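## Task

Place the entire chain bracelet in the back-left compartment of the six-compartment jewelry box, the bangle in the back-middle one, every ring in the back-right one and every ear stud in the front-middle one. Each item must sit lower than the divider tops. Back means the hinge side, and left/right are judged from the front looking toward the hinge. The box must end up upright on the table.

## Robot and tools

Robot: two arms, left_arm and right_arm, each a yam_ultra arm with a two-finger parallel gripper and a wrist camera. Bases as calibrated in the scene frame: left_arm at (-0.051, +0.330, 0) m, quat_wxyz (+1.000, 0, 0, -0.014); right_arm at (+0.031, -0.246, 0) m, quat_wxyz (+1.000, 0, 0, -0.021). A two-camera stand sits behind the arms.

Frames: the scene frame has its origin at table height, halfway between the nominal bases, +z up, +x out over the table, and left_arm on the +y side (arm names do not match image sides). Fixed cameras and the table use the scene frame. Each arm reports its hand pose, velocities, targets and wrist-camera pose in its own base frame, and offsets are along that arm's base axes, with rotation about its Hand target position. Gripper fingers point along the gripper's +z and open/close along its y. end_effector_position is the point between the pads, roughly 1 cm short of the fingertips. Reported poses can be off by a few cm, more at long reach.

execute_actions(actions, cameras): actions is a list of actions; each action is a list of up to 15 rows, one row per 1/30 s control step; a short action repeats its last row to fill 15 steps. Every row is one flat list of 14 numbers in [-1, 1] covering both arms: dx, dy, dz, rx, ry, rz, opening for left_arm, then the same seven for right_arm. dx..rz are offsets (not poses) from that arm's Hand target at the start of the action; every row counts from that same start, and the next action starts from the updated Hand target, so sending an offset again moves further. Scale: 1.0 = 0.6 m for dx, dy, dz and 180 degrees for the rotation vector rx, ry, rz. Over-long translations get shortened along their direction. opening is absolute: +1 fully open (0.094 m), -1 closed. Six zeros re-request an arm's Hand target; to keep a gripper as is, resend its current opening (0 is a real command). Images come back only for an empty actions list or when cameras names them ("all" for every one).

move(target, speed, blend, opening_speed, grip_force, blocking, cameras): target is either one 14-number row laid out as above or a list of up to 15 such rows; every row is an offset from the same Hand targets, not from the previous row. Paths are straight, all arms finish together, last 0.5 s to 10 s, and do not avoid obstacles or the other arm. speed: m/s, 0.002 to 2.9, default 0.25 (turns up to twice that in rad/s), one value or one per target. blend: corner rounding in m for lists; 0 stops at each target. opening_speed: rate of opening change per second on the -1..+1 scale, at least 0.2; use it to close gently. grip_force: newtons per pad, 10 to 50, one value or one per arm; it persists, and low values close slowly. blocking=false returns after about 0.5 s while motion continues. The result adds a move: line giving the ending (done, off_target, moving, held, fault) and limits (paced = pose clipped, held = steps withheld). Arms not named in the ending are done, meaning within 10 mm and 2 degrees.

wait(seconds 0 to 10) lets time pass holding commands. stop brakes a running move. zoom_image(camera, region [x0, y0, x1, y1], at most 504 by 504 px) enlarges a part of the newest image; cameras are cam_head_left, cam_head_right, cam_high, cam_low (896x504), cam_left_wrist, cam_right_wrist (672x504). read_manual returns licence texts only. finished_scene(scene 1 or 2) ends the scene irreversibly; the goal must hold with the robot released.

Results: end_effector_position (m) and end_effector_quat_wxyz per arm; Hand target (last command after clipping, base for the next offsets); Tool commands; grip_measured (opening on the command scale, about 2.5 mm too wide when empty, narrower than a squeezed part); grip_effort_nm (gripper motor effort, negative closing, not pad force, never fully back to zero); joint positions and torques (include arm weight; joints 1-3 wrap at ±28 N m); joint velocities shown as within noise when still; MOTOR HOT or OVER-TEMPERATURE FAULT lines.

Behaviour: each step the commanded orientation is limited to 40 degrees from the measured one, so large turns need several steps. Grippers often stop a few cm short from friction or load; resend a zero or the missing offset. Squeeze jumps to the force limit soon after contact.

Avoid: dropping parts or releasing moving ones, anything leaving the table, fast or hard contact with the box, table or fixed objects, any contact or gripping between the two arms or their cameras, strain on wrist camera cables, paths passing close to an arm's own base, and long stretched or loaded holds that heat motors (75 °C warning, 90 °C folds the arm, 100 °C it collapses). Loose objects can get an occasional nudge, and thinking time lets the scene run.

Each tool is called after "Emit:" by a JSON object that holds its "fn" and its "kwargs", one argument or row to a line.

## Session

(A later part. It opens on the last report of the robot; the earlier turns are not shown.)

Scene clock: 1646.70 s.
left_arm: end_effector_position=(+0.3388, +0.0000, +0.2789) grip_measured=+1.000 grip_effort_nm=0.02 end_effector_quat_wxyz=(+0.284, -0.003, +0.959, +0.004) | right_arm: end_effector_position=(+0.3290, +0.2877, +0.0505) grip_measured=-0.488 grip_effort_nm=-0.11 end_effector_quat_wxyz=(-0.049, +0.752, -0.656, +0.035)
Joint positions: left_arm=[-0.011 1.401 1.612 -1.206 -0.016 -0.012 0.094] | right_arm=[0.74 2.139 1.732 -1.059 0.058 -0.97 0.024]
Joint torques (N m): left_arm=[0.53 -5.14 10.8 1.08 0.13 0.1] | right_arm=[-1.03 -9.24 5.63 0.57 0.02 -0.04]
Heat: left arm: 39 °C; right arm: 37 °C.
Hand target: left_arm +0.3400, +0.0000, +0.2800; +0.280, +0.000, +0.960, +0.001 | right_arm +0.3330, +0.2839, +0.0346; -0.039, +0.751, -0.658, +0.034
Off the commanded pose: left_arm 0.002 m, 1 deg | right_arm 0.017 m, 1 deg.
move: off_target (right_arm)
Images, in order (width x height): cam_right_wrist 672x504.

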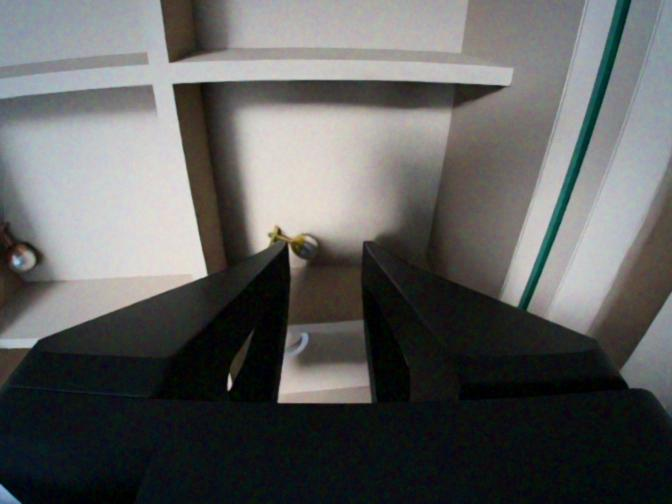

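Emit:
{"fn": "move", "kwargs": {
  "target": [0,0,0,0,0,0,1, -0.0198,-0.0093,-0.009,0,0,0,-0.49],
  "speed": 0.08,
  "cameras": ["cam_right_wrist"]
}}

Scene clock: 1664.63 s.
left_arm: end_effector_position=(+0.3388, +0.0000, +0.2789) grip_measured=+1.000 grip_effort_nm=0.02 end_effector_quat_wxyz=(+0.284, -0.003, +0.959, +0.004) | right_arm: end_effector_position=(+0.3216, +0.2840, +0.0301) grip_measured=-0.488 grip_effort_nm=-0.11 end_effector_quat_wxyz=(-0.042, +0.753, -0.656, +0.028)
Joint positions: left_arm=[-0.011 1.401 1.612 -1.206 -0.016 -0.012 0.094] | right_arm=[0.74 2.139 1.652 -0.993 0.045 -0.97 0.024]
Joint torques (N m): left_arm=[0.59 -5.19 10.74 1.08 0.12 0.08] | right_arm=[-0.28 -12.71 4.78 0.35 0.16 0.04]
Heat: left arm: 39 °C; right arm: 36 °C.
Hand target: left_arm +0.3400, +0.0000, +0.2800; +0.280, +0.000, +0.960, +0.001 | right_arm +0.3211, +0.2783, +0.0292; -0.039, +0.751, -0.658, +0.034
Off the commanded pose: left_arm 0.002 m, 1 deg | right_arm 0.006 m, 1 deg.
move: done
Images, in order (width x height): cam_right_wrist 672x504.

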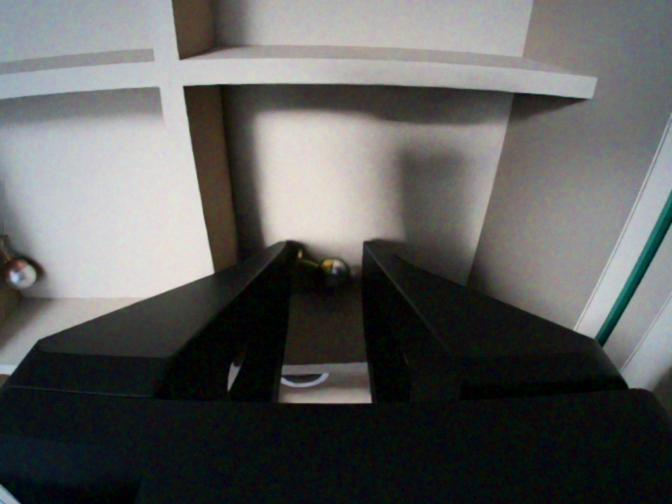

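Emit:
{"fn": "move", "kwargs": {
  "target": [0,0,0,0,0,0,1, 0.001,-0.020,0.017,0,0,0,-0.49],
  "speed": 0.08,
  "cameras": ["cam_right_wrist"]
}}

Scene clock: 1682.43 s.
left_arm: end_effector_position=(+0.3388, +0.0000, +0.2789) grip_measured=+1.000 grip_effort_nm=0.02 end_effector_quat_wxyz=(+0.284, -0.003, +0.959, +0.004) | right_arm: end_effector_position=(+0.3212, +0.2808, +0.0277) grip_measured=-0.488 grip_effort_nm=-0.11 end_effector_quat_wxyz=(-0.041, +0.753, -0.656, +0.024)
Joint positions: left_arm=[-0.011 1.401 1.612 -1.206 -0.016 -0.012 0.094] | right_arm=[0.732 2.135 1.636 -0.985 0.038 -0.978 0.024]
Joint torques (N m): left_arm=[0.57 -5.11 10.85 1.05 0.12 0.09] | right_arm=[-1.48 -15.75 4.44 0.08 0.21 -0.08]
Heat: left arm: 39 °C; right arm: 38 °C.
Hand target: left_arm +0.3400, +0.0000, +0.2800; +0.280, +0.000, +0.960, +0.001 | right_arm +0.3217, +0.2662, +0.0393; -0.039, +0.751, -0.658, +0.034
Off the commanded pose: left_arm 0.002 m, 1 deg | right_arm 0.019 m, 1 deg.
move: off_target (right_arm)
Images, in order (width x height): cam_right_wrist 672x504.

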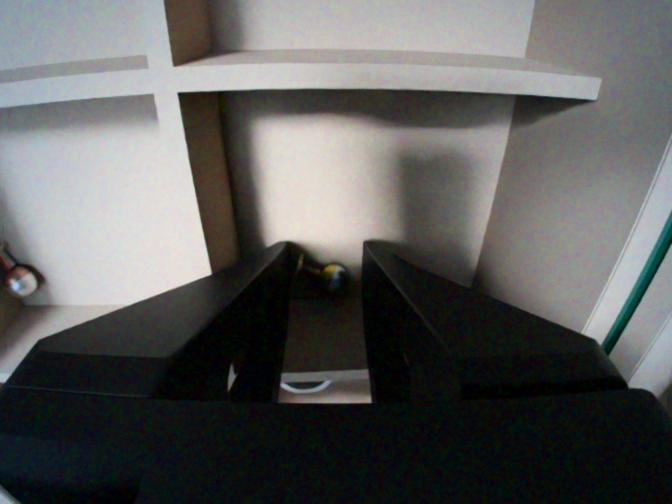

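Emit:
{"fn": "move", "kwargs": {
  "target": [0,0,0,0,0,0,1, -0.002,-0.011,0.025,0,0,0,-0.49],
  "speed": 0.08,
  "cameras": ["cam_right_wrist"]
}}

Scene clock: 1698.10 s.
left_arm: end_effector_position=(+0.3388, +0.0000, +0.2789) grip_measured=+1.000 grip_effort_nm=0.02 end_effector_quat_wxyz=(+0.284, -0.003, +0.959, +0.004) | right_arm: end_effector_position=(+0.3179, +0.2743, +0.0361) grip_measured=-0.488 grip_effort_nm=-0.11 end_effector_quat_wxyz=(-0.035, +0.755, -0.654, +0.024)
Joint positions: left_arm=[-0.011 1.401 1.612 -1.206 -0.016 -0.012 0.094] | right_arm=[0.726 2.112 1.636 -1.019 0.038 -0.99 0.024]
Joint torques (N m): left_arm=[0.53 -5.18 10.81 1.1 0.13 0.09] | right_arm=[-1.77 -16.62 5.3 -0.01 0.21 -0.06]
Heat: left arm: 39 °C; right arm: 43 °C.
Hand target: left_arm +0.3400, +0.0000, +0.2800; +0.280, +0.000, +0.960, +0.001 | right_arm +0.3205, +0.2597, +0.0543; -0.039, +0.751, -0.658, +0.034
Off the commanded pose: left_arm 0.002 m, 1 deg | right_arm 0.024 m, 1 deg.
move: off_target (right_arm)
Images, in order (width x height): cam_right_wrist 672x504.

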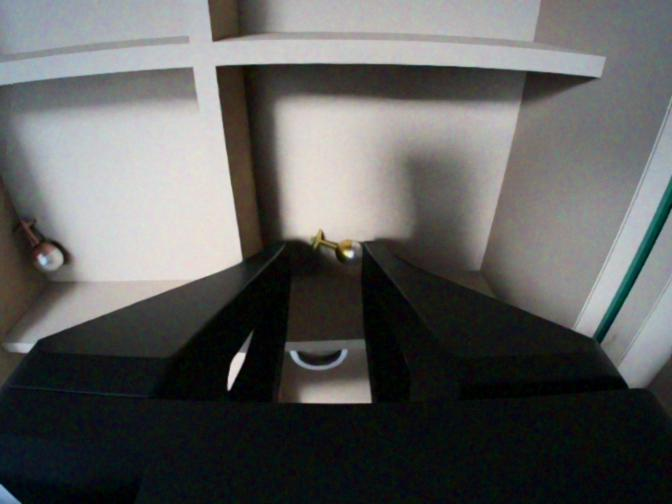

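Emit:
{"fn": "move", "kwargs": {
  "target": [0,0,0,0,0,0,1, 0.0017,0.0193,0.004,-0.0551,-0.0073,0,-0.49],
  "speed": 0.1,
  "cameras": ["cam_right_wrist"]
}}

Scene clock: 1741.07 s.
left_arm: end_effector_position=(+0.3388, +0.0000, +0.2789) grip_measured=+1.000 grip_effort_nm=0.02 end_effector_quat_wxyz=(+0.284, -0.003, +0.959, +0.004) | right_arm: end_effector_position=(+0.3198, +0.2680, +0.0591) grip_measured=-0.488 grip_effort_nm=-0.11 end_effector_quat_wxyz=(+0.012, +0.752, -0.652, +0.097)
Joint positions: left_arm=[-0.011 1.401 1.612 -1.206 -0.016 -0.012 0.094] | right_arm=[0.78 2.167 1.804 -1.218 0.196 -0.933 0.024]
Joint torques (N m): left_arm=[0.53 -5.24 10.81 1.09 0.12 0.1] | right_arm=[0.43 -9.59 9.8 -0.04 0.15 0.11]
Heat: left arm: 39 °C; right arm: 49 °C.
Hand target: left_arm +0.3400, +0.0000, +0.2800; +0.280, +0.000, +0.960, +0.001 | right_arm +0.3216, +0.2713, +0.0569; +0.018, +0.751, -0.652, +0.099
Off the commanded pose: left_arm 0.002 m, 1 deg | right_arm 0.004 m, 1 deg.
move: done
Images, in order (width x height): cam_right_wrist 672x504.

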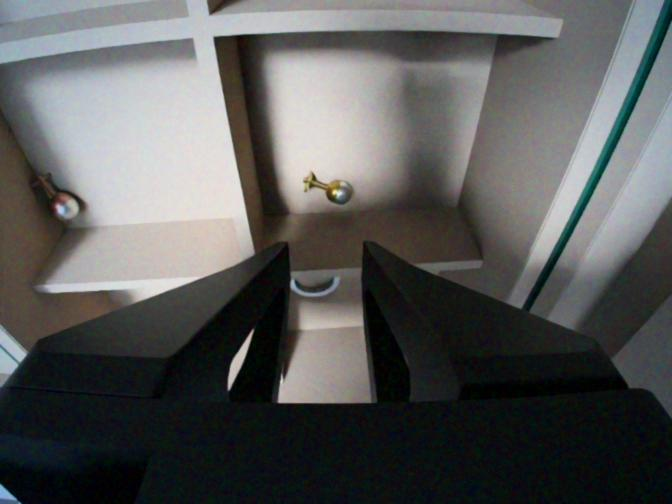

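Emit:
{"fn": "move", "kwargs": {
  "target": [0,0,0,0,0,0,1, 0.003,0.0005,-0.03,0,0,0,-0.49],
  "speed": 0.08,
  "cameras": ["cam_right_wrist"]
}}

Scene clock: 1769.10 s.
left_arm: end_effector_position=(+0.3388, +0.0000, +0.2789) grip_measured=+1.000 grip_effort_nm=0.02 end_effector_quat_wxyz=(+0.284, -0.003, +0.959, +0.004) | right_arm: end_effector_position=(+0.3222, +0.2703, +0.0527) grip_measured=-0.488 grip_effort_nm=-0.11 end_effector_quat_wxyz=(+0.012, +0.752, -0.652, +0.098)
Joint positions: left_arm=[-0.011 1.401 1.612 -1.206 -0.016 -0.012 0.094] | right_arm=[0.78 2.183 1.804 -1.2 0.197 -0.933 0.024]
Joint torques (N m): left_arm=[0.53 -5.18 10.81 1.08 0.14 0.11] | right_arm=[0.21 -9.58 5.67 0.37 0.16 0.09]
Heat: left arm: 39 °C; right arm: 40 °C.
Hand target: left_arm +0.3400, +0.0000, +0.2800; +0.280, +0.000, +0.960, +0.001 | right_arm +0.3234, +0.2716, +0.0388; +0.018, +0.751, -0.652, +0.100
Off the commanded pose: left_arm 0.002 m, 1 deg | right_arm 0.014 m, 1 deg.
move: off_target (right_arm)
Images, in order (width x height): cam_right_wrist 672x504.

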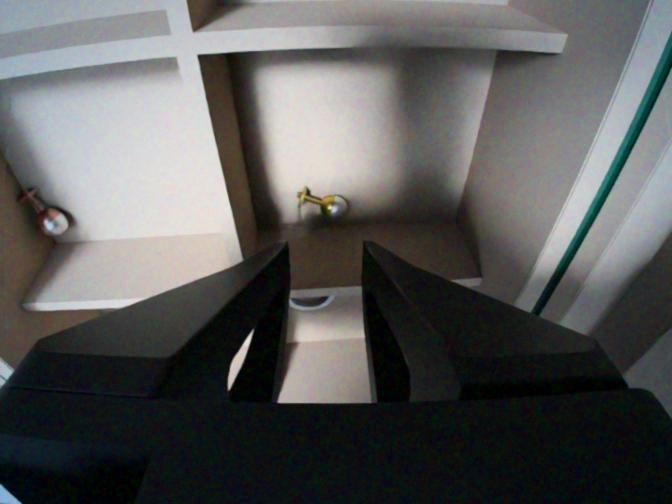

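Emit:
{"fn": "move", "kwargs": {
  "target": [0,0,0,0,0,0,1, 0.0,0.0,-0.028,0,0,0,-0.49],
  "speed": 0.08,
  "cameras": ["cam_right_wrist"]
}}

Scene clock: 1774.47 s.
left_arm: end_effector_position=(+0.3388, +0.0000, +0.2789) grip_measured=+1.000 grip_effort_nm=0.02 end_effector_quat_wxyz=(+0.284, -0.003, +0.959, +0.004) | right_arm: end_effector_position=(+0.3246, +0.2726, +0.0357) grip_measured=-0.488 grip_effort_nm=-0.11 end_effector_quat_wxyz=(+0.008, +0.752, -0.652, +0.098)
Joint positions: left_arm=[-0.011 1.401 1.612 -1.206 -0.016 -0.012 0.094] | right_arm=[0.78 2.2 1.763 -1.134 0.197 -0.933 0.024]
Joint torques (N m): left_arm=[0.55 -5.18 10.85 1.07 0.11 0.11] | right_arm=[0.21 -9.91 5.33 0.32 0.16 0.07]
Heat: left arm: 40 °C; right arm: 39 °C.
Hand target: left_arm +0.3400, +0.0000, +0.2800; +0.280, +0.000, +0.960, +0.001 | right_arm +0.3234, +0.2716, +0.0220; +0.018, +0.751, -0.652, +0.099
Off the commanded pose: left_arm 0.002 m, 1 deg | right_arm 0.014 m, 1 deg.
move: off_target (right_arm)
Images, in order (width x height): cam_right_wrist 672x504.

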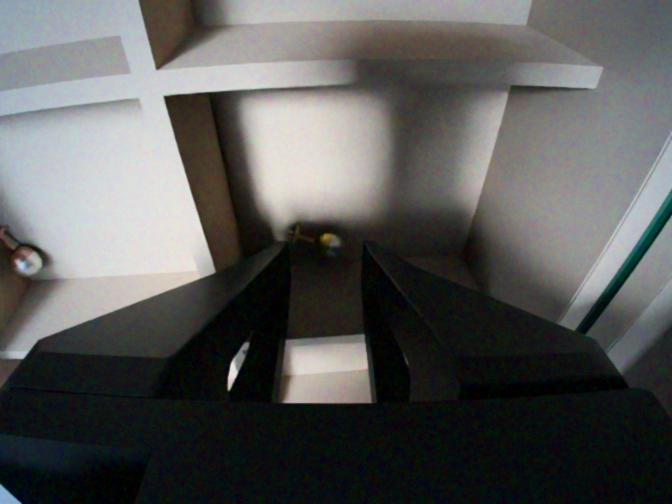

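Emit:
{"fn": "move", "kwargs": {
  "target": [0,0,0,0,0,0,1, -0.0055,-0.0067,-0.02,0,0,0,-0.49],
  "speed": 0.08,
  "cameras": ["cam_right_wrist"]
}}

Scene clock: 1783.80 s.
left_arm: end_effector_position=(+0.3388, +0.0000, +0.2789) grip_measured=+1.000 grip_effort_nm=0.02 end_effector_quat_wxyz=(+0.284, -0.003, +0.959, +0.004) | right_arm: end_effector_position=(+0.3226, +0.2711, +0.0251) grip_measured=-0.488 grip_effort_nm=-0.11 end_effector_quat_wxyz=(+0.008, +0.752, -0.652, +0.097)
Joint positions: left_arm=[-0.011 1.401 1.612 -1.206 -0.016 -0.012 0.094] | right_arm=[0.78 2.2 1.72 -1.092 0.195 -0.933 0.024]
Joint torques (N m): left_arm=[0.58 -5.19 10.59 1.09 0.12 0.11] | right_arm=[0.1 -10.47 3.66 0.44 0.18 0.06]
Heat: left arm: 40 °C; right arm: 38 °C.
Hand target: left_arm +0.3400, +0.0000, +0.2800; +0.280, +0.000, +0.960, +0.001 | right_arm +0.3201, +0.2676, +0.0101; +0.018, +0.751, -0.652, +0.100
Off the commanded pose: left_arm 0.002 m, 1 deg | right_arm 0.016 m, 1 deg.
move: off_target (right_arm)
Images, in order (width x height): cam_right_wrist 672x504.

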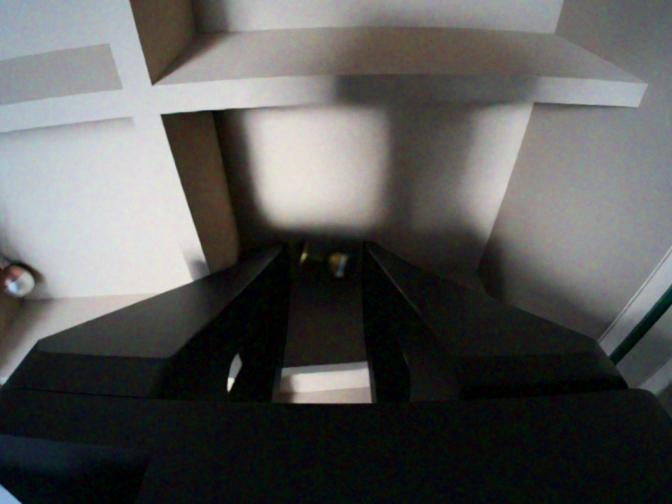

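Emit:
{"fn": "move", "kwargs": {
  "target": [0,0,0,0,0,0,1, 0.002,-0.002,-0.0125,0,0,0,-0.49],
  "speed": 0.08,
  "cameras": ["cam_right_wrist"]
}}

Scene clock: 1789.60 s.
left_arm: end_effector_position=(+0.3388, +0.0000, +0.2789) grip_measured=+1.000 grip_effort_nm=0.02 end_effector_quat_wxyz=(+0.284, -0.003, +0.959, +0.004) | right_arm: end_effector_position=(+0.3225, +0.2710, +0.0238) grip_measured=-0.488 grip_effort_nm=-0.11 end_effector_quat_wxyz=(+0.008, +0.752, -0.652, +0.097)
Joint positions: left_arm=[-0.011 1.401 1.612 -1.206 -0.016 -0.012 0.094] | right_arm=[0.78 2.2 1.715 -1.086 0.195 -0.933 0.024]
Joint torques (N m): left_arm=[0.58 -5.18 10.8 1.06 0.09 0.1] | right_arm=[-0.24 -9.84 2.51 0.64 0.19 0.03]
Heat: left arm: 40 °C; right arm: 38 °C.
Hand target: left_arm +0.3400, +0.0000, +0.2800; +0.280, +0.000, +0.960, +0.001 | right_arm +0.3212, +0.2664, +0.0025; +0.018, +0.751, -0.652, +0.100
Off the commanded pose: left_arm 0.002 m, 1 deg | right_arm 0.022 m, 1 deg.
move: off_target (right_arm)
Images, in order (width x height): cam_right_wrist 672x504.

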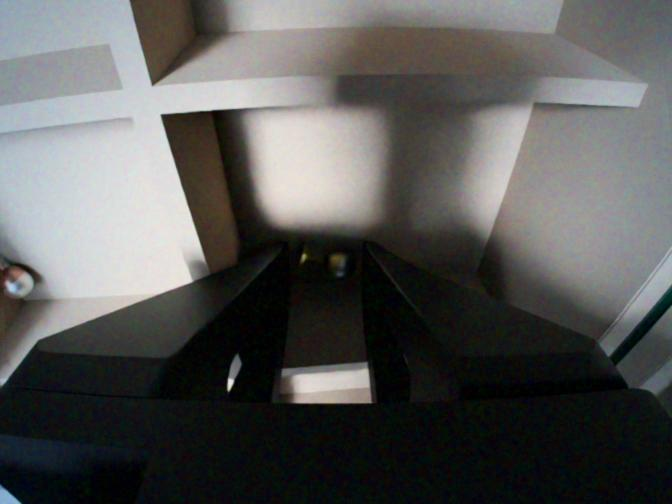

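Emit:
{"fn": "move", "kwargs": {
  "target": [0,0,0,0,0,0,1, 0.001,0.002,0.011,0,0,0,-0.617],
  "speed": 0.06,
  "cameras": ["cam_right_wrist"]
}}

Scene clock: 1840.97 s.
left_arm: end_effector_position=(+0.3388, +0.0000, +0.2789) grip_measured=+1.000 grip_effort_nm=0.02 end_effector_quat_wxyz=(+0.284, -0.003, +0.959, +0.004) | right_arm: end_effector_position=(+0.3203, +0.2708, +0.0233) grip_measured=-0.614 grip_effort_nm=-0.20 end_effector_quat_wxyz=(+0.011, +0.753, -0.651, +0.095)
Joint positions: left_arm=[-0.011 1.401 1.612 -1.206 -0.016 -0.012 0.094] | right_arm=[0.781 2.2 1.713 -1.091 0.192 -0.933 0.018]
Joint torques (N m): left_arm=[0.53 -5.08 10.91 1.09 0.11 0.1] | right_arm=[-0.31 -9.96 4.68 0.42 0.21 0.05]
Heat: left arm: 40 °C; right arm: 36 °C.
Hand target: left_arm +0.3400, +0.0000, +0.2800; +0.280, +0.000, +0.960, +0.001 | right_arm +0.3218, +0.2675, +0.0091; +0.018, +0.751, -0.652, +0.100
Off the commanded pose: left_arm 0.002 m, 1 deg | right_arm 0.015 m, 1 deg.
move: off_target (right_arm)
Images, in order (width x height): cam_right_wrist 672x504.

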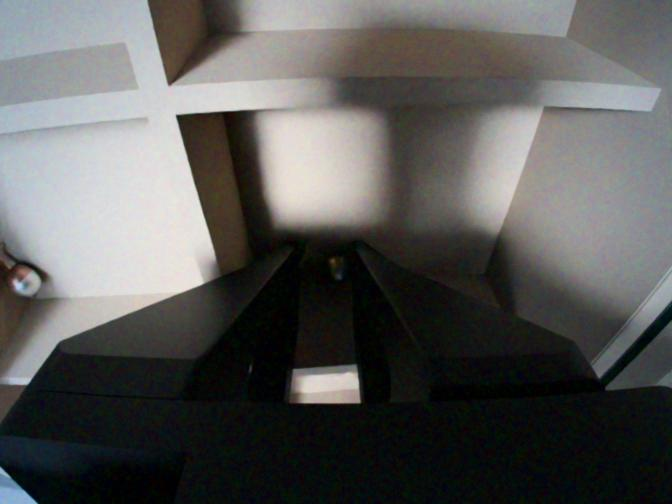

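Emit:
{"fn": "zoom_image", "kwargs": {
  "camera": "cam_right_wrist",
  "region": [260, 200, 400, 310]
}}

Scaled by 3.600 from the camera's 672x504 image, which has a finer 960x720 frame.

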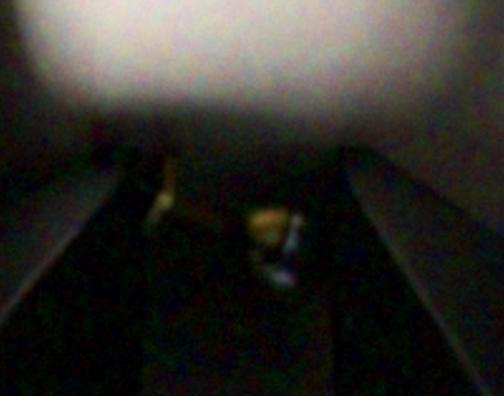

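Emit:
{"fn": "move", "kwargs": {
  "target": [0,0,0,0,0,0,1, 0.005,-0.002,-0.010,0,0,0,-0.617],
  "speed": 0.06,
  "cameras": ["cam_right_wrist"]
}}

Scene clock: 1851.50 s.
left_arm: end_effector_position=(+0.3388, +0.0000, +0.2789) grip_measured=+1.000 grip_effort_nm=0.02 end_effector_quat_wxyz=(+0.284, -0.003, +0.959, +0.004) | right_arm: end_effector_position=(+0.3203, +0.2708, +0.0233) grip_measured=-0.614 grip_effort_nm=-0.19 end_effector_quat_wxyz=(+0.011, +0.753, -0.651, +0.095)
Joint positions: left_arm=[-0.011 1.401 1.612 -1.206 -0.016 -0.012 0.094] | right_arm=[0.781 2.2 1.713 -1.091 0.192 -0.933 0.018]
Joint torques (N m): left_arm=[0.4 -5.22 10.81 1.09 0.13 0.12] | right_arm=[-0.85 -9.1 4.05 0.63 0.22 -0.02]
Heat: left arm: 40 °C; right arm: 36 °C.
Hand target: left_arm +0.3400, +0.0000, +0.2800; +0.280, +0.000, +0.960, +0.001 | right_arm +0.3248, +0.2663, +0.0031; +0.018, +0.751, -0.652, +0.100
Off the commanded pose: left_arm 0.002 m, 1 deg | right_arm 0.021 m, 1 deg.
move: off_target (right_arm)
Images, in order (width x height): cam_right_wrist 672x504.

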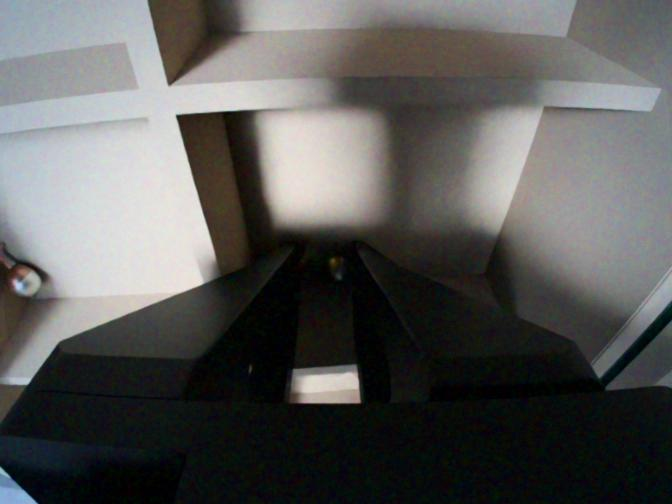

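Emit:
{"fn": "move", "kwargs": {
  "target": [
    [0,0,0,0,0,0,1, 0.0,0.002,0.105,0,0,0,-0.617],
    [0,0,0,0,0,0,1, -0.0815,0.003,0.1115,-0.0049,0.0369,0,0.064]
  ],
  "speed": 0.12,
  "cameras": ["cam_right_wrist"]
}}

Scene clock: 1898.27 s.
left_arm: end_effector_position=(+0.3388, +0.0000, +0.2789) grip_measured=+1.000 grip_effort_nm=0.02 end_effector_quat_wxyz=(+0.284, -0.003, +0.959, +0.004) | right_arm: end_effector_position=(+0.2837, +0.2703, +0.0557) grip_measured=+0.062 grip_effort_nm=0.08 end_effector_quat_wxyz=(+0.068, +0.755, -0.649, +0.065)
Joint positions: left_arm=[-0.011 1.401 1.612 -1.206 -0.016 -0.012 0.094] | right_arm=[0.821 2.193 1.83 -1.341 0.135 -0.892 0.05]
Joint torques (N m): left_arm=[0.59 -5.19 10.77 1.09 0.12 0.11] | right_arm=[0.57 -16.36 4.57 -0.28 -0.05 0.08]
Heat: left arm: 40 °C; right arm: 36 °C.
Hand target: left_arm +0.3400, +0.0000, +0.2800; +0.280, +0.000, +0.960, +0.001 | right_arm +0.2759, +0.2681, +0.0700; +0.062, +0.755, -0.649, +0.061
Off the commanded pose: left_arm 0.002 m, 1 deg | right_arm 0.016 m, 1 deg.
move: off_target (right_arm); target 2's new opening was sent with right_arm's hand 0.026 m and 2 deg from that target
Images, in order (width x height): cam_right_wrist 672x504.

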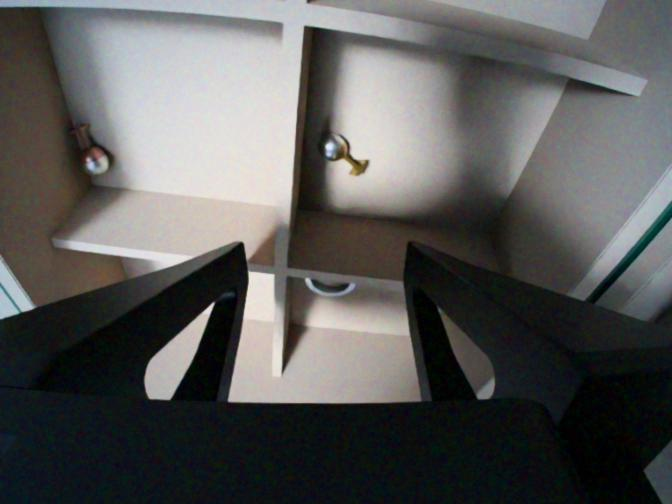

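Emit:
{"fn": "wait", "kwargs": {
  "seconds": 0.1,
  "cameras": ["cam_high","cam_low","cam_head_right"]
}}

Scene clock: 1909.83 s.
left_arm: end_effector_position=(+0.3388, +0.0000, +0.2789) grip_measured=+1.000 grip_effort_nm=0.02 end_effector_quat_wxyz=(+0.284, -0.003, +0.959, +0.004) | right_arm: end_effector_position=(+0.2836, +0.2703, +0.0557) grip_measured=+0.062 grip_effort_nm=0.08 end_effector_quat_wxyz=(+0.068, +0.755, -0.649, +0.065)
Joint positions: left_arm=[-0.011 1.401 1.612 -1.206 -0.016 -0.012 0.094] | right_arm=[0.821 2.193 1.83 -1.341 0.135 -0.892 0.05]
Joint torques (N m): left_arm=[0.58 -5.11 10.84 1.09 0.13 0.11] | right_arm=[0.51 -16.39 4.57 -0.27 -0.04 0.07]
Heat: left arm: 40 °C; right arm: 40 °C.
Hand target: left_arm +0.3400, +0.0000, +0.2800; +0.280, +0.000, +0.960, +0.001 | right_arm +0.2759, +0.2682, +0.0700; +0.062, +0.755, -0.649, +0.061
Tool commands: left_gripper/opening=+1.0 right_gripper/opening=+0.064
Off the commanded pose: left_arm 0.002 m, 1 deg | right_arm 0.016 m, 1 deg.
wait: 0.10 s; at rest from the start
Images, in order (width x height): cam_head_right 896x504, cam_high 896x504, cam_low 896x504.

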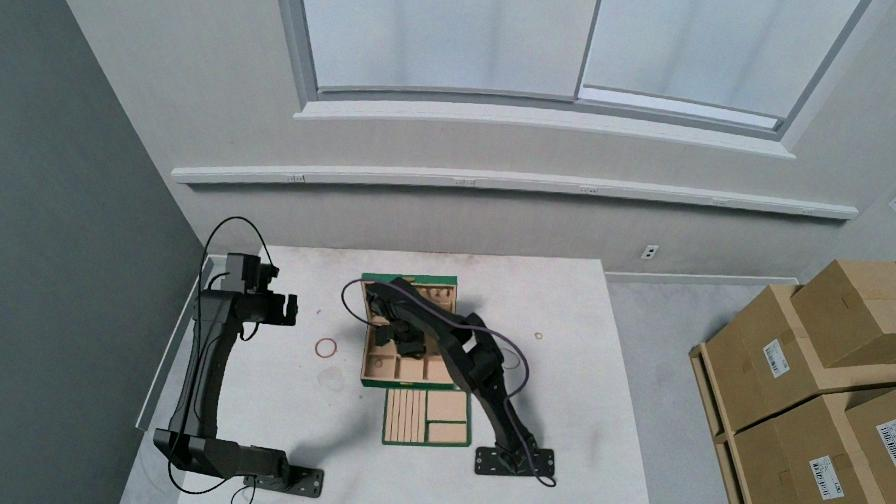

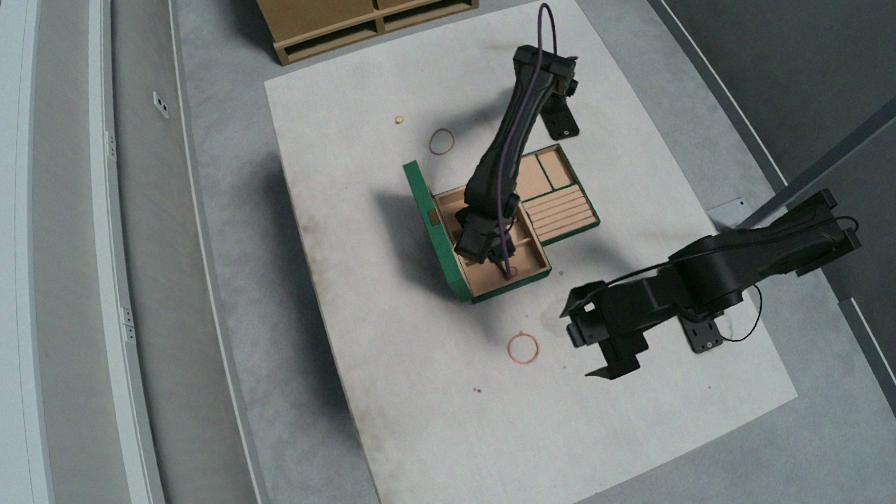

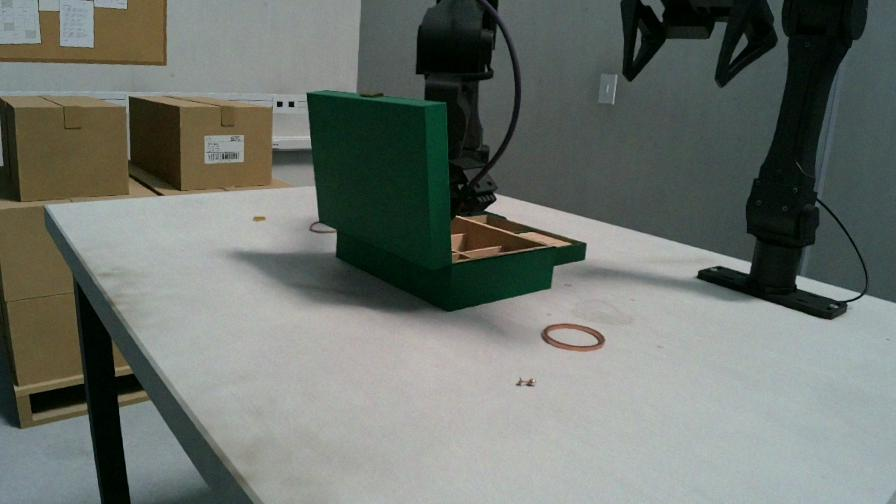

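Emit:
{"fn": "move", "kwargs": {
  "target": [
    [0,0,0,0,0,0,1, -0.01,0.0,0.12,0,0,0,0.064],
    [0,0,0,0,0,0,1, 0.0152,0.028,0.18,0.2309,-0.0808,-0.2850,-0.5]
  ],
  "speed": 0.15,
  "cameras": ["cam_right_wrist"]
}}

Scene clock: 1937.03 s.
left_arm: end_effector_position=(+0.3388, +0.0000, +0.2789) grip_measured=+1.000 grip_effort_nm=0.02 end_effector_quat_wxyz=(+0.284, -0.003, +0.959, +0.004) | right_arm: end_effector_position=(+0.2870, +0.2848, +0.1669) grip_measured=-0.498 grip_effort_nm=-0.12 end_effector_quat_wxyz=(+0.239, -0.370, +0.892, +0.101)
Joint positions: left_arm=[-0.011 1.401 1.612 -1.206 -0.016 -0.012 0.094] | right_arm=[0.775 1.595 1.359 -0.809 -0.01 -0.01 0.024]
Joint torques (N m): left_arm=[0.59 -5.07 10.8 1.07 0.13 0.12] | right_arm=[0.61 -11.15 6.09 1.23 0.06 0.08]
Heat: left arm: 40 °C; right arm: 43 °C.
Hand target: left_arm +0.3400, +0.0000, +0.2800; +0.280, +0.000, +0.960, +0.001 | right_arm +0.2851, +0.2849, +0.1780; +0.259, -0.367, +0.887, +0.107
Off the commanded pose: left_arm 0.002 m, 1 deg | right_arm 0.011 m, 2 deg.
move: off_target (right_arm); target 2's new opening was sent with right_arm's hand 0.011 m and 2 deg from that target
Images, in order (width x height): cam_right_wrist 672x504.

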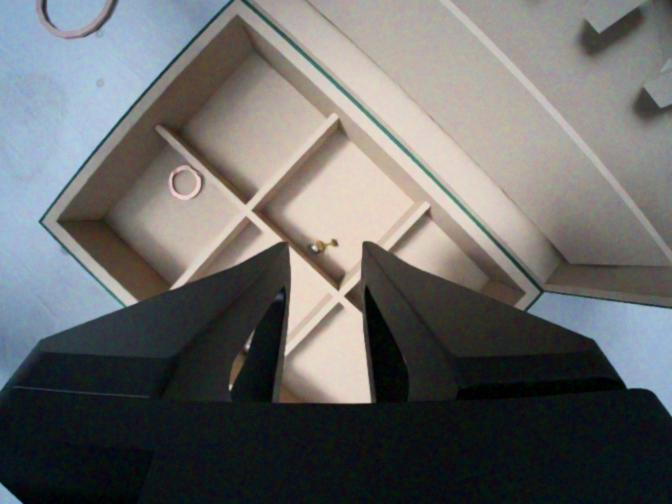

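Emit:
{"fn": "move", "kwargs": {
  "target": [
    [0,0,0,0,0,0,1, -0.0572,0.0147,-0.09,-0.1739,0.0664,0.2610,-0.5],
    [0,0,0,0,0,0,1, -0.0572,0.0147,-0.17,-0.1739,0.0664,0.2610,0.064]
  ],
  "speed": 0.15,
  "cameras": ["cam_right_wrist"]
}}

Scene clock: 2044.87 s.
left_arm: end_effector_position=(+0.3388, +0.0000, +0.2789) grip_measured=+1.000 grip_effort_nm=0.02 end_effector_quat_wxyz=(+0.284, -0.003, +0.959, +0.004) | right_arm: end_effector_position=(+0.2521, +0.2913, +0.0855) grip_measured=+0.062 grip_effort_nm=0.08 end_effector_quat_wxyz=(-0.006, +0.722, -0.692, -0.002)
Joint positions: left_arm=[-0.011 1.401 1.612 -1.206 -0.016 -0.012 0.094] | right_arm=[0.854 2.006 1.679 -1.232 -0.003 -0.76 0.05]
Joint torques (N m): left_arm=[0.64 -5.05 10.8 1.07 0.13 0.11] | right_arm=[0.62 -8.98 5.7 0.33 0 -0.05]
Heat: left arm: 40 °C; right arm: 38 °C.
Hand target: left_arm +0.3400, +0.0000, +0.2800; +0.280, +0.000, +0.960, +0.001 | right_arm +0.2508, +0.2937, +0.0760; +0.000, +0.727, -0.686, +0.000
Off the commanded pose: left_arm 0.002 m, 1 deg | right_arm 0.010 m, 1 deg.
move: done
Images, in order (width x height): cam_right_wrist 672x504.

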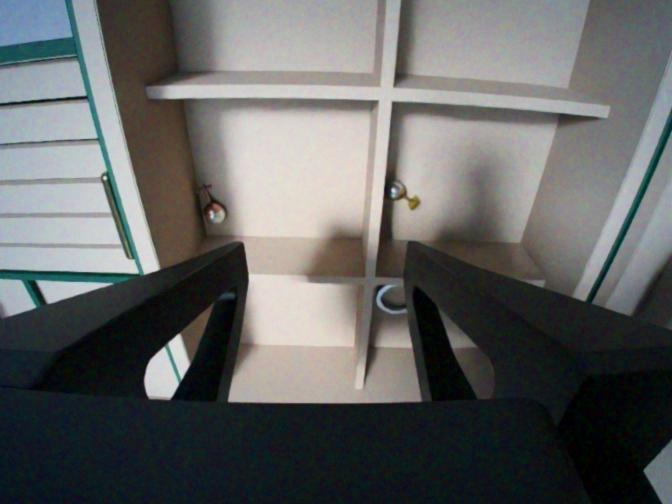

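Emit:
{"fn": "move", "kwargs": {
  "target": [0,0,0,0,0,0,1, -0.007,-0.0115,-0.052,0,0,-0.009,0.064],
  "speed": 0.1,
  "cameras": ["cam_right_wrist"]
}}

Scene clock: 2072.17 s.
left_arm: end_effector_position=(+0.3388, +0.0000, +0.2789) grip_measured=+1.000 grip_effort_nm=0.02 end_effector_quat_wxyz=(+0.284, -0.003, +0.959, +0.004) | right_arm: end_effector_position=(+0.2463, +0.2844, +0.0539) grip_measured=+0.062 grip_effort_nm=0.08 end_effector_quat_wxyz=(+0.003, +0.718, -0.696, -0.001)
Joint positions: left_arm=[-0.011 1.401 1.612 -1.206 -0.016 -0.012 0.094] | right_arm=[0.854 2.006 1.551 -1.122 -0.002 -0.749 0.05]
Joint torques (N m): left_arm=[0.55 -4.97 10.77 1.1 0.09 0.11] | right_arm=[0.35 -9.58 4.53 0.51 -0.01 0.08]
Heat: left arm: 40 °C; right arm: 39 °C.
Hand target: left_arm +0.3400, +0.0000, +0.2800; +0.280, +0.000, +0.960, +0.001 | right_arm +0.2465, +0.2868, +0.0448; +0.000, +0.718, -0.697, +0.000
Off the commanded pose: left_arm 0.002 m, 1 deg | right_arm 0.009 m, 0 deg.
move: done
Images, in order (width x height): cam_right_wrist 672x504.

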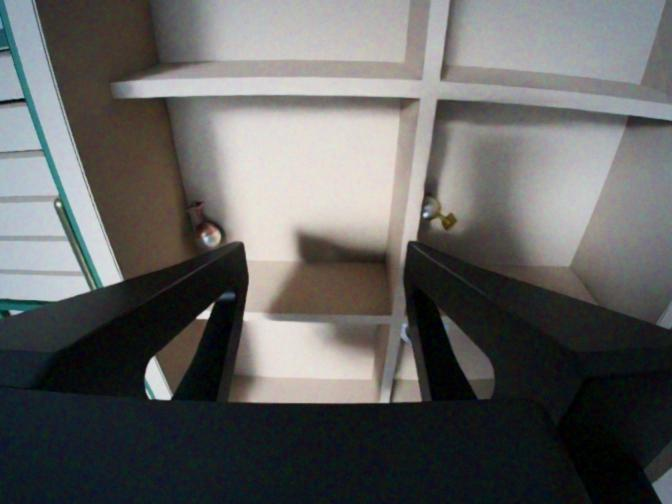

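Emit:
{"fn": "zoom_image", "kwargs": {
  "camera": "cam_right_wrist",
  "region": [370, 170, 490, 290]
}}

Scaled by 4.200 from the camera's 672x504 image, which has a finer 960x720 frame.

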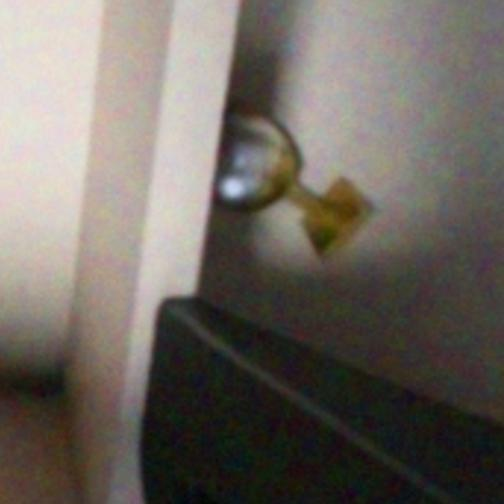

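Emit:
{"fn": "move", "kwargs": {
  "target": [0,0,0,0,0,0,1, 0.0117,0.0075,0.0,0,0,0,0.064],
  "speed": 0.1,
  "cameras": ["cam_right_wrist"]
}}

Scene clock: 2101.03 s.
left_arm: end_effector_position=(+0.3388, +0.0000, +0.2789) grip_measured=+1.000 grip_effort_nm=0.02 end_effector_quat_wxyz=(+0.284, -0.003, +0.959, +0.004) | right_arm: end_effector_position=(+0.2463, +0.2844, +0.0536) grip_measured=+0.062 grip_effort_nm=0.08 end_effector_quat_wxyz=(+0.003, +0.718, -0.696, -0.001)
Joint positions: left_arm=[-0.011 1.401 1.612 -1.206 -0.016 -0.012 0.094] | right_arm=[0.854 2.007 1.551 -1.122 -0.002 -0.748 0.05]
Joint torques (N m): left_arm=[0.57 -5.09 10.84 1.07 0.12 0.1] | right_arm=[-0.13 -7.17 8.44 0.38 -0.01 0.03]
Heat: left arm: 40 °C; right arm: 39 °C.
Hand target: left_arm +0.3400, +0.0000, +0.2800; +0.280, +0.000, +0.960, +0.001 | right_arm +0.2536, +0.2913, +0.0448; +0.000, +0.717, -0.697, +0.000
Off the commanded pose: left_arm 0.002 m, 1 deg | right_arm 0.013 m, 0 deg.
move: off_target (right_arm)
Images, in order (width x height): cam_right_wrist 672x504.

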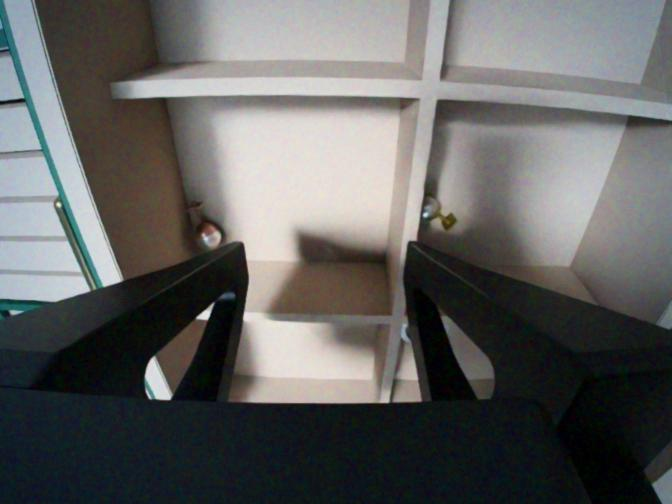

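Emit:
{"fn": "move", "kwargs": {
  "target": [
    [0,0,0,0,0,0,1, 0.0,0.0,0.09,0,0,0,0.064],
    [0,0,0,0,0,0,1, -0.002,-0.001,-0.003,0,0,0,0.064]
  ],
  "speed": 0.15,
  "cameras": ["cam_right_wrist"]
}}

Scene clock: 2107.90 s.
left_arm: end_effector_position=(+0.3388, +0.0000, +0.2789) grip_measured=+1.000 grip_effort_nm=0.02 end_effector_quat_wxyz=(+0.284, -0.003, +0.959, +0.004) | right_arm: end_effector_position=(+0.2526, +0.2914, +0.0540) grip_measured=+0.062 grip_effort_nm=0.08 end_effector_quat_wxyz=(-0.008, +0.718, -0.696, -0.001)
Joint positions: left_arm=[-0.011 1.401 1.612 -1.206 -0.016 -0.012 0.094] | right_arm=[0.854 2.021 1.575 -1.108 -0.001 -0.748 0.05]
Joint torques (N m): left_arm=[0.62 -5.03 10.82 1.06 0.12 0.11] | right_arm=[-0.03 -8.8 5.37 0.35 -0.03 0.04]
Heat: left arm: 40 °C; right arm: 38 °C.
Hand target: left_arm +0.3400, +0.0000, +0.2800; +0.280, +0.000, +0.960, +0.001 | right_arm +0.2524, +0.2907, +0.0430; +0.000, +0.717, -0.697, +0.000
Off the commanded pose: left_arm 0.002 m, 1 deg | right_arm 0.011 m, 1 deg.
move: off_target (right_arm)
Images, in order (width x height): cam_right_wrist 672x504.

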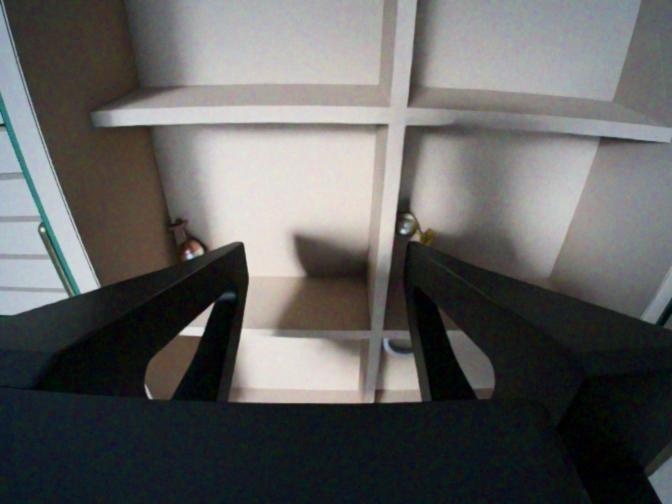

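Emit:
{"fn": "move", "kwargs": {
  "target": [0,0,0,0,0,0,1, 0.0,-0.004,-0.024,0,0,0,-0.004],
  "speed": 0.1,
  "cameras": ["cam_right_wrist"]
}}

Scene clock: 2130.37 s.
left_arm: end_effector_position=(+0.3388, +0.0000, +0.2789) grip_measured=+1.000 grip_effort_nm=0.02 end_effector_quat_wxyz=(+0.284, -0.003, +0.959, +0.004) | right_arm: end_effector_position=(+0.2522, +0.2910, +0.0426) grip_measured=-0.002 grip_effort_nm=-0.11 end_effector_quat_wxyz=(-0.012, +0.718, -0.696, -0.001)
Joint positions: left_arm=[-0.011 1.401 1.612 -1.206 -0.016 -0.012 0.094] | right_arm=[0.854 2.021 1.528 -1.053 -0.001 -0.748 0.047]
Joint torques (N m): left_arm=[0.59 -5.04 10.77 1.09 0.1 0.11] | right_arm=[-0.36 -8.13 5.2 0.38 -0.03 0]
Heat: left arm: 40 °C; right arm: 36 °C.
Hand target: left_arm +0.3400, +0.0000, +0.2800; +0.280, +0.000, +0.960, +0.001 | right_arm +0.2524, +0.2883, +0.0285; +0.000, +0.717, -0.697, +0.000
Off the commanded pose: left_arm 0.002 m, 1 deg | right_arm 0.014 m, 1 deg.
move: off_target (right_arm)
Images, in order (width x height): cam_right_wrist 672x504.

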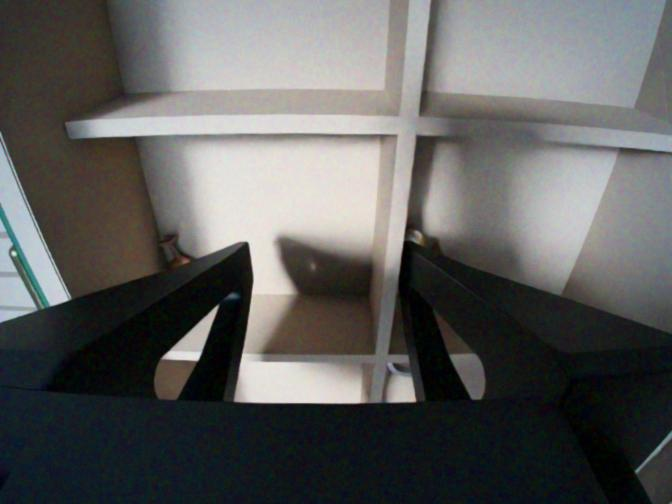

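Emit:
{"fn": "move", "kwargs": {
  "target": [0,0,0,0,0,0,1, 0.0,-0.004,-0.037,0,0,0,-0.004],
  "speed": 0.1,
  "cameras": ["cam_right_wrist"]
}}

Scene clock: 2136.73 s.
left_arm: end_effector_position=(+0.3388, +0.0000, +0.2789) grip_measured=+1.000 grip_effort_nm=0.02 end_effector_quat_wxyz=(+0.284, -0.003, +0.959, +0.004) | right_arm: end_effector_position=(+0.2513, +0.2889, +0.0234) grip_measured=-0.002 grip_effort_nm=-0.10 end_effector_quat_wxyz=(-0.009, +0.718, -0.696, +0.001)
Joint positions: left_arm=[-0.011 1.401 1.612 -1.206 -0.016 -0.012 0.094] | right_arm=[0.854 2.041 1.478 -0.99 0.003 -0.749 0.047]
Joint torques (N m): left_arm=[0.46 -5.09 10.81 1.07 0.11 0.1] | right_arm=[-0.69 -8.08 4.12 0.54 -0.06 -0.04]
Heat: left arm: 40 °C; right arm: 36 °C.
Hand target: left_arm +0.3400, +0.0000, +0.2800; +0.280, +0.000, +0.960, +0.001 | right_arm +0.2524, +0.2859, +0.0063; +0.000, +0.718, -0.696, +0.000
Off the commanded pose: left_arm 0.002 m, 1 deg | right_arm 0.017 m, 1 deg.
move: off_target (right_arm)
Images, in order (width x height): cam_right_wrist 672x504.

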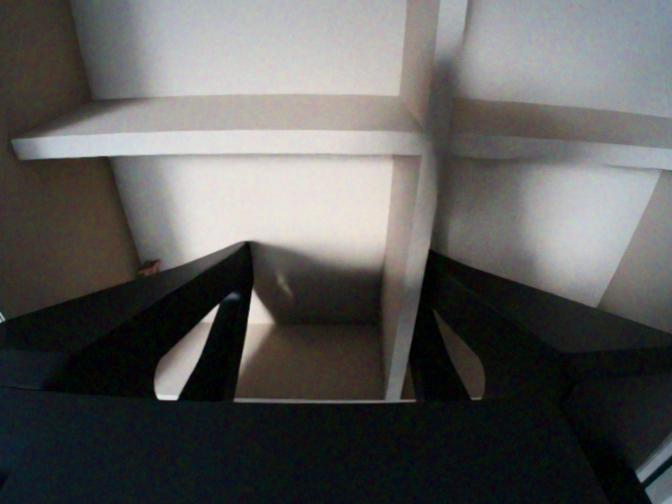

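Emit:
{"fn": "move", "kwargs": {
  "target": [0,0,0,0,0,0,1, 0.0475,-0.0058,0.006,0,0,0,-0.004],
  "speed": 0.06,
  "cameras": ["cam_right_wrist"]
}}

Scene clock: 2147.57 s.
left_arm: end_effector_position=(+0.3388, +0.0000, +0.2789) grip_measured=+1.000 grip_effort_nm=0.02 end_effector_quat_wxyz=(+0.284, -0.003, +0.959, +0.004) | right_arm: end_effector_position=(+0.2738, +0.2860, +0.0238) grip_measured=-0.003 grip_effort_nm=-0.09 end_effector_quat_wxyz=(-0.013, +0.719, -0.695, -0.007)
Joint positions: left_arm=[-0.011 1.401 1.612 -1.206 -0.016 -0.012 0.094] | right_arm=[0.799 2.081 1.539 -1.004 -0.013 -0.806 0.047]
Joint torques (N m): left_arm=[0.59 -5.14 10.73 1.08 0.12 0.1] | right_arm=[-1.09 -7.05 7.9 0.24 0.11 -0.05]
Heat: left arm: 40 °C; right arm: 36 °C.
Hand target: left_arm +0.3400, +0.0000, +0.2800; +0.280, +0.000, +0.960, +0.001 | right_arm +0.2809, +0.2825, +0.0100; +0.000, +0.718, -0.697, +0.000
Off the commanded pose: left_arm 0.002 m, 1 deg | right_arm 0.016 m, 2 deg.
move: off_target (right_arm)
Images, in order (width x height): cam_right_wrist 672x504.

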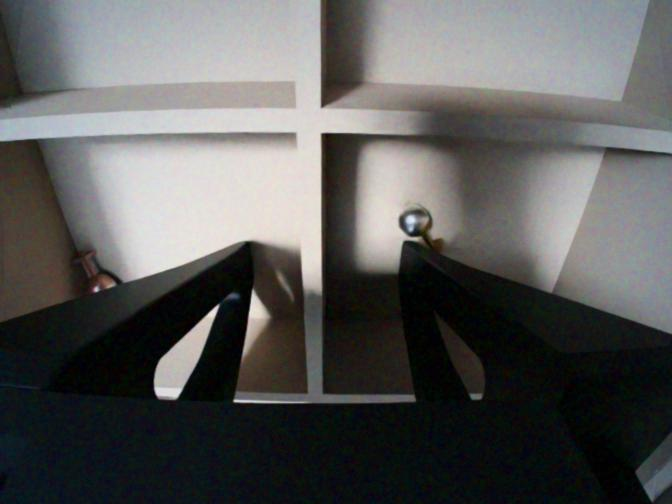

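Emit:
{"fn": "move", "kwargs": {
  "target": [0,0,0,0,0,0,1, 0.02,0.003,0.0,0,0,0,-0.004],
  "speed": 0.06,
  "cameras": ["cam_right_wrist"]
}}

Scene clock: 2164.10 s.
left_arm: end_effector_position=(+0.3388, +0.0000, +0.2789) grip_measured=+1.000 grip_effort_nm=0.02 end_effector_quat_wxyz=(+0.284, -0.003, +0.959, +0.004) | right_arm: end_effector_position=(+0.2838, +0.2870, +0.0242) grip_measured=-0.003 grip_effort_nm=-0.09 end_effector_quat_wxyz=(-0.009, +0.720, -0.694, -0.006)
Joint positions: left_arm=[-0.011 1.401 1.612 -1.206 -0.016 -0.012 0.094] | right_arm=[0.783 2.116 1.596 -1.033 -0.013 -0.824 0.047]
Joint torques (N m): left_arm=[0.5 -5.09 10.89 1.07 0.14 0.13] | right_arm=[-1.2 -7.31 8.06 0.31 0.1 -0.05]
Heat: left arm: 40 °C; right arm: 35 °C.
Hand target: left_arm +0.3400, +0.0000, +0.2800; +0.280, +0.000, +0.960, +0.001 | right_arm +0.2928, +0.2844, +0.0100; +0.000, +0.718, -0.696, +0.000
Off the commanded pose: left_arm 0.002 m, 1 deg | right_arm 0.017 m, 1 deg.
move: off_target (right_arm)
Images, in order (width x height): cam_right_wrist 672x504.

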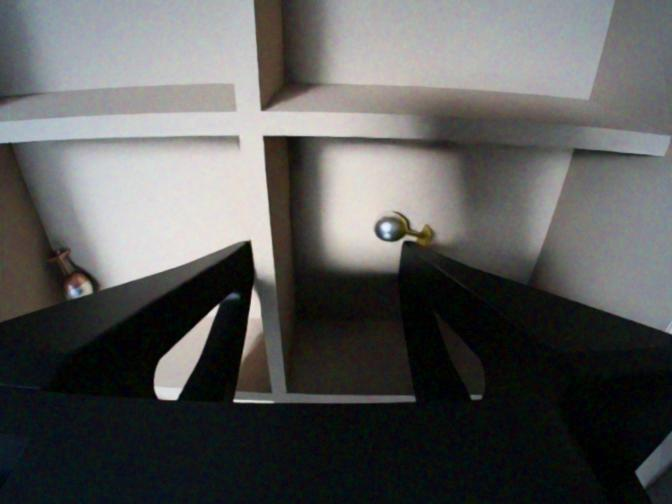

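Emit:
{"fn": "move", "kwargs": {
  "target": [0,0,0,0,0,0,1, 0.0,0.0,0.0,0,0,0,0.40],
  "opening_speed": 0.4,
  "cameras": ["cam_right_wrist"]
}}

Scene clock: 2186.43 s.
left_arm: end_effector_position=(+0.3388, +0.0000, +0.2789) grip_measured=+1.000 grip_effort_nm=0.02 end_effector_quat_wxyz=(+0.284, -0.003, +0.959, +0.004) | right_arm: end_effector_position=(+0.2827, +0.2859, +0.0242) grip_measured=+0.398 grip_effort_nm=0.11 end_effector_quat_wxyz=(-0.006, +0.720, -0.694, -0.007)
Joint positions: left_arm=[-0.011 1.401 1.612 -1.206 -0.016 -0.012 0.094] | right_arm=[0.783 2.116 1.596 -1.039 -0.013 -0.825 0.066]
Joint torques (N m): left_arm=[0.62 -5.11 10.74 1.07 0.14 0.09] | right_arm=[-1.2 -7.31 8.02 0.35 0.11 -0.04]
Heat: left arm: 40 °C; right arm: 34 °C.
Hand target: left_arm +0.3400, +0.0000, +0.2800; +0.280, +0.000, +0.960, +0.001 | right_arm +0.2928, +0.2843, +0.0100; +0.000, +0.718, -0.696, +0.000
Off the commanded pose: left_arm 0.002 m, 1 deg | right_arm 0.017 m, 1 deg.
move: off_target (right_arm)
Images, in order (width x height): cam_right_wrist 672x504.

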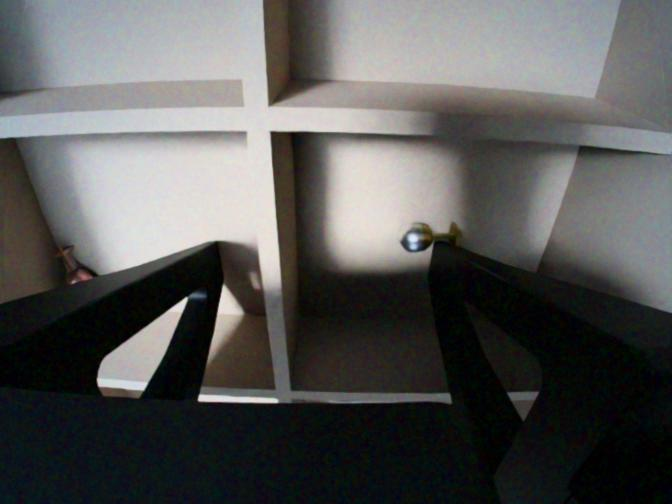

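Emit:
{"fn": "move", "kwargs": {
  "target": [0,0,0,0,0,0,1, -0.015,0.0,0.13,0,0,0,0.40],
  "speed": 0.12,
  "cameras": ["cam_right_wrist"]
}}

Scene clock: 2195.40 s.
left_arm: end_effector_position=(+0.3388, +0.0000, +0.2789) grip_measured=+1.000 grip_effort_nm=0.02 end_effector_quat_wxyz=(+0.284, -0.003, +0.959, +0.004) | right_arm: end_effector_position=(+0.2793, +0.2789, +0.0671) grip_measured=+0.398 grip_effort_nm=0.08 end_effector_quat_wxyz=(+0.025, +0.719, -0.695, -0.001)
Joint positions: left_arm=[-0.011 1.401 1.612 -1.206 -0.016 -0.012 0.094] | right_arm=[0.781 2.116 1.768 -1.274 -0.002 -0.824 0.066]
Joint torques (N m): left_arm=[0.62 -5.14 10.73 1.09 0.11 0.1] | right_arm=[0.18 -14.52 9.66 -0.13 -0.02 0.09]
Heat: left arm: 40 °C; right arm: 34 °C.
Hand target: left_arm +0.3400, +0.0000, +0.2800; +0.280, +0.000, +0.960, +0.001 | right_arm +0.2839, +0.2843, +0.0880; +0.000, +0.718, -0.696, +0.000
Off the commanded pose: left_arm 0.002 m, 1 deg | right_arm 0.022 m, 3 deg.
move: off_target (right_arm)
Images, in order (width x height): cam_right_wrist 672x504.

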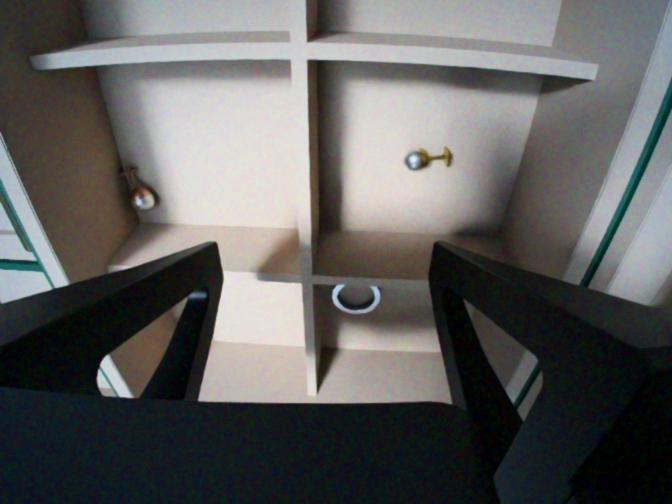

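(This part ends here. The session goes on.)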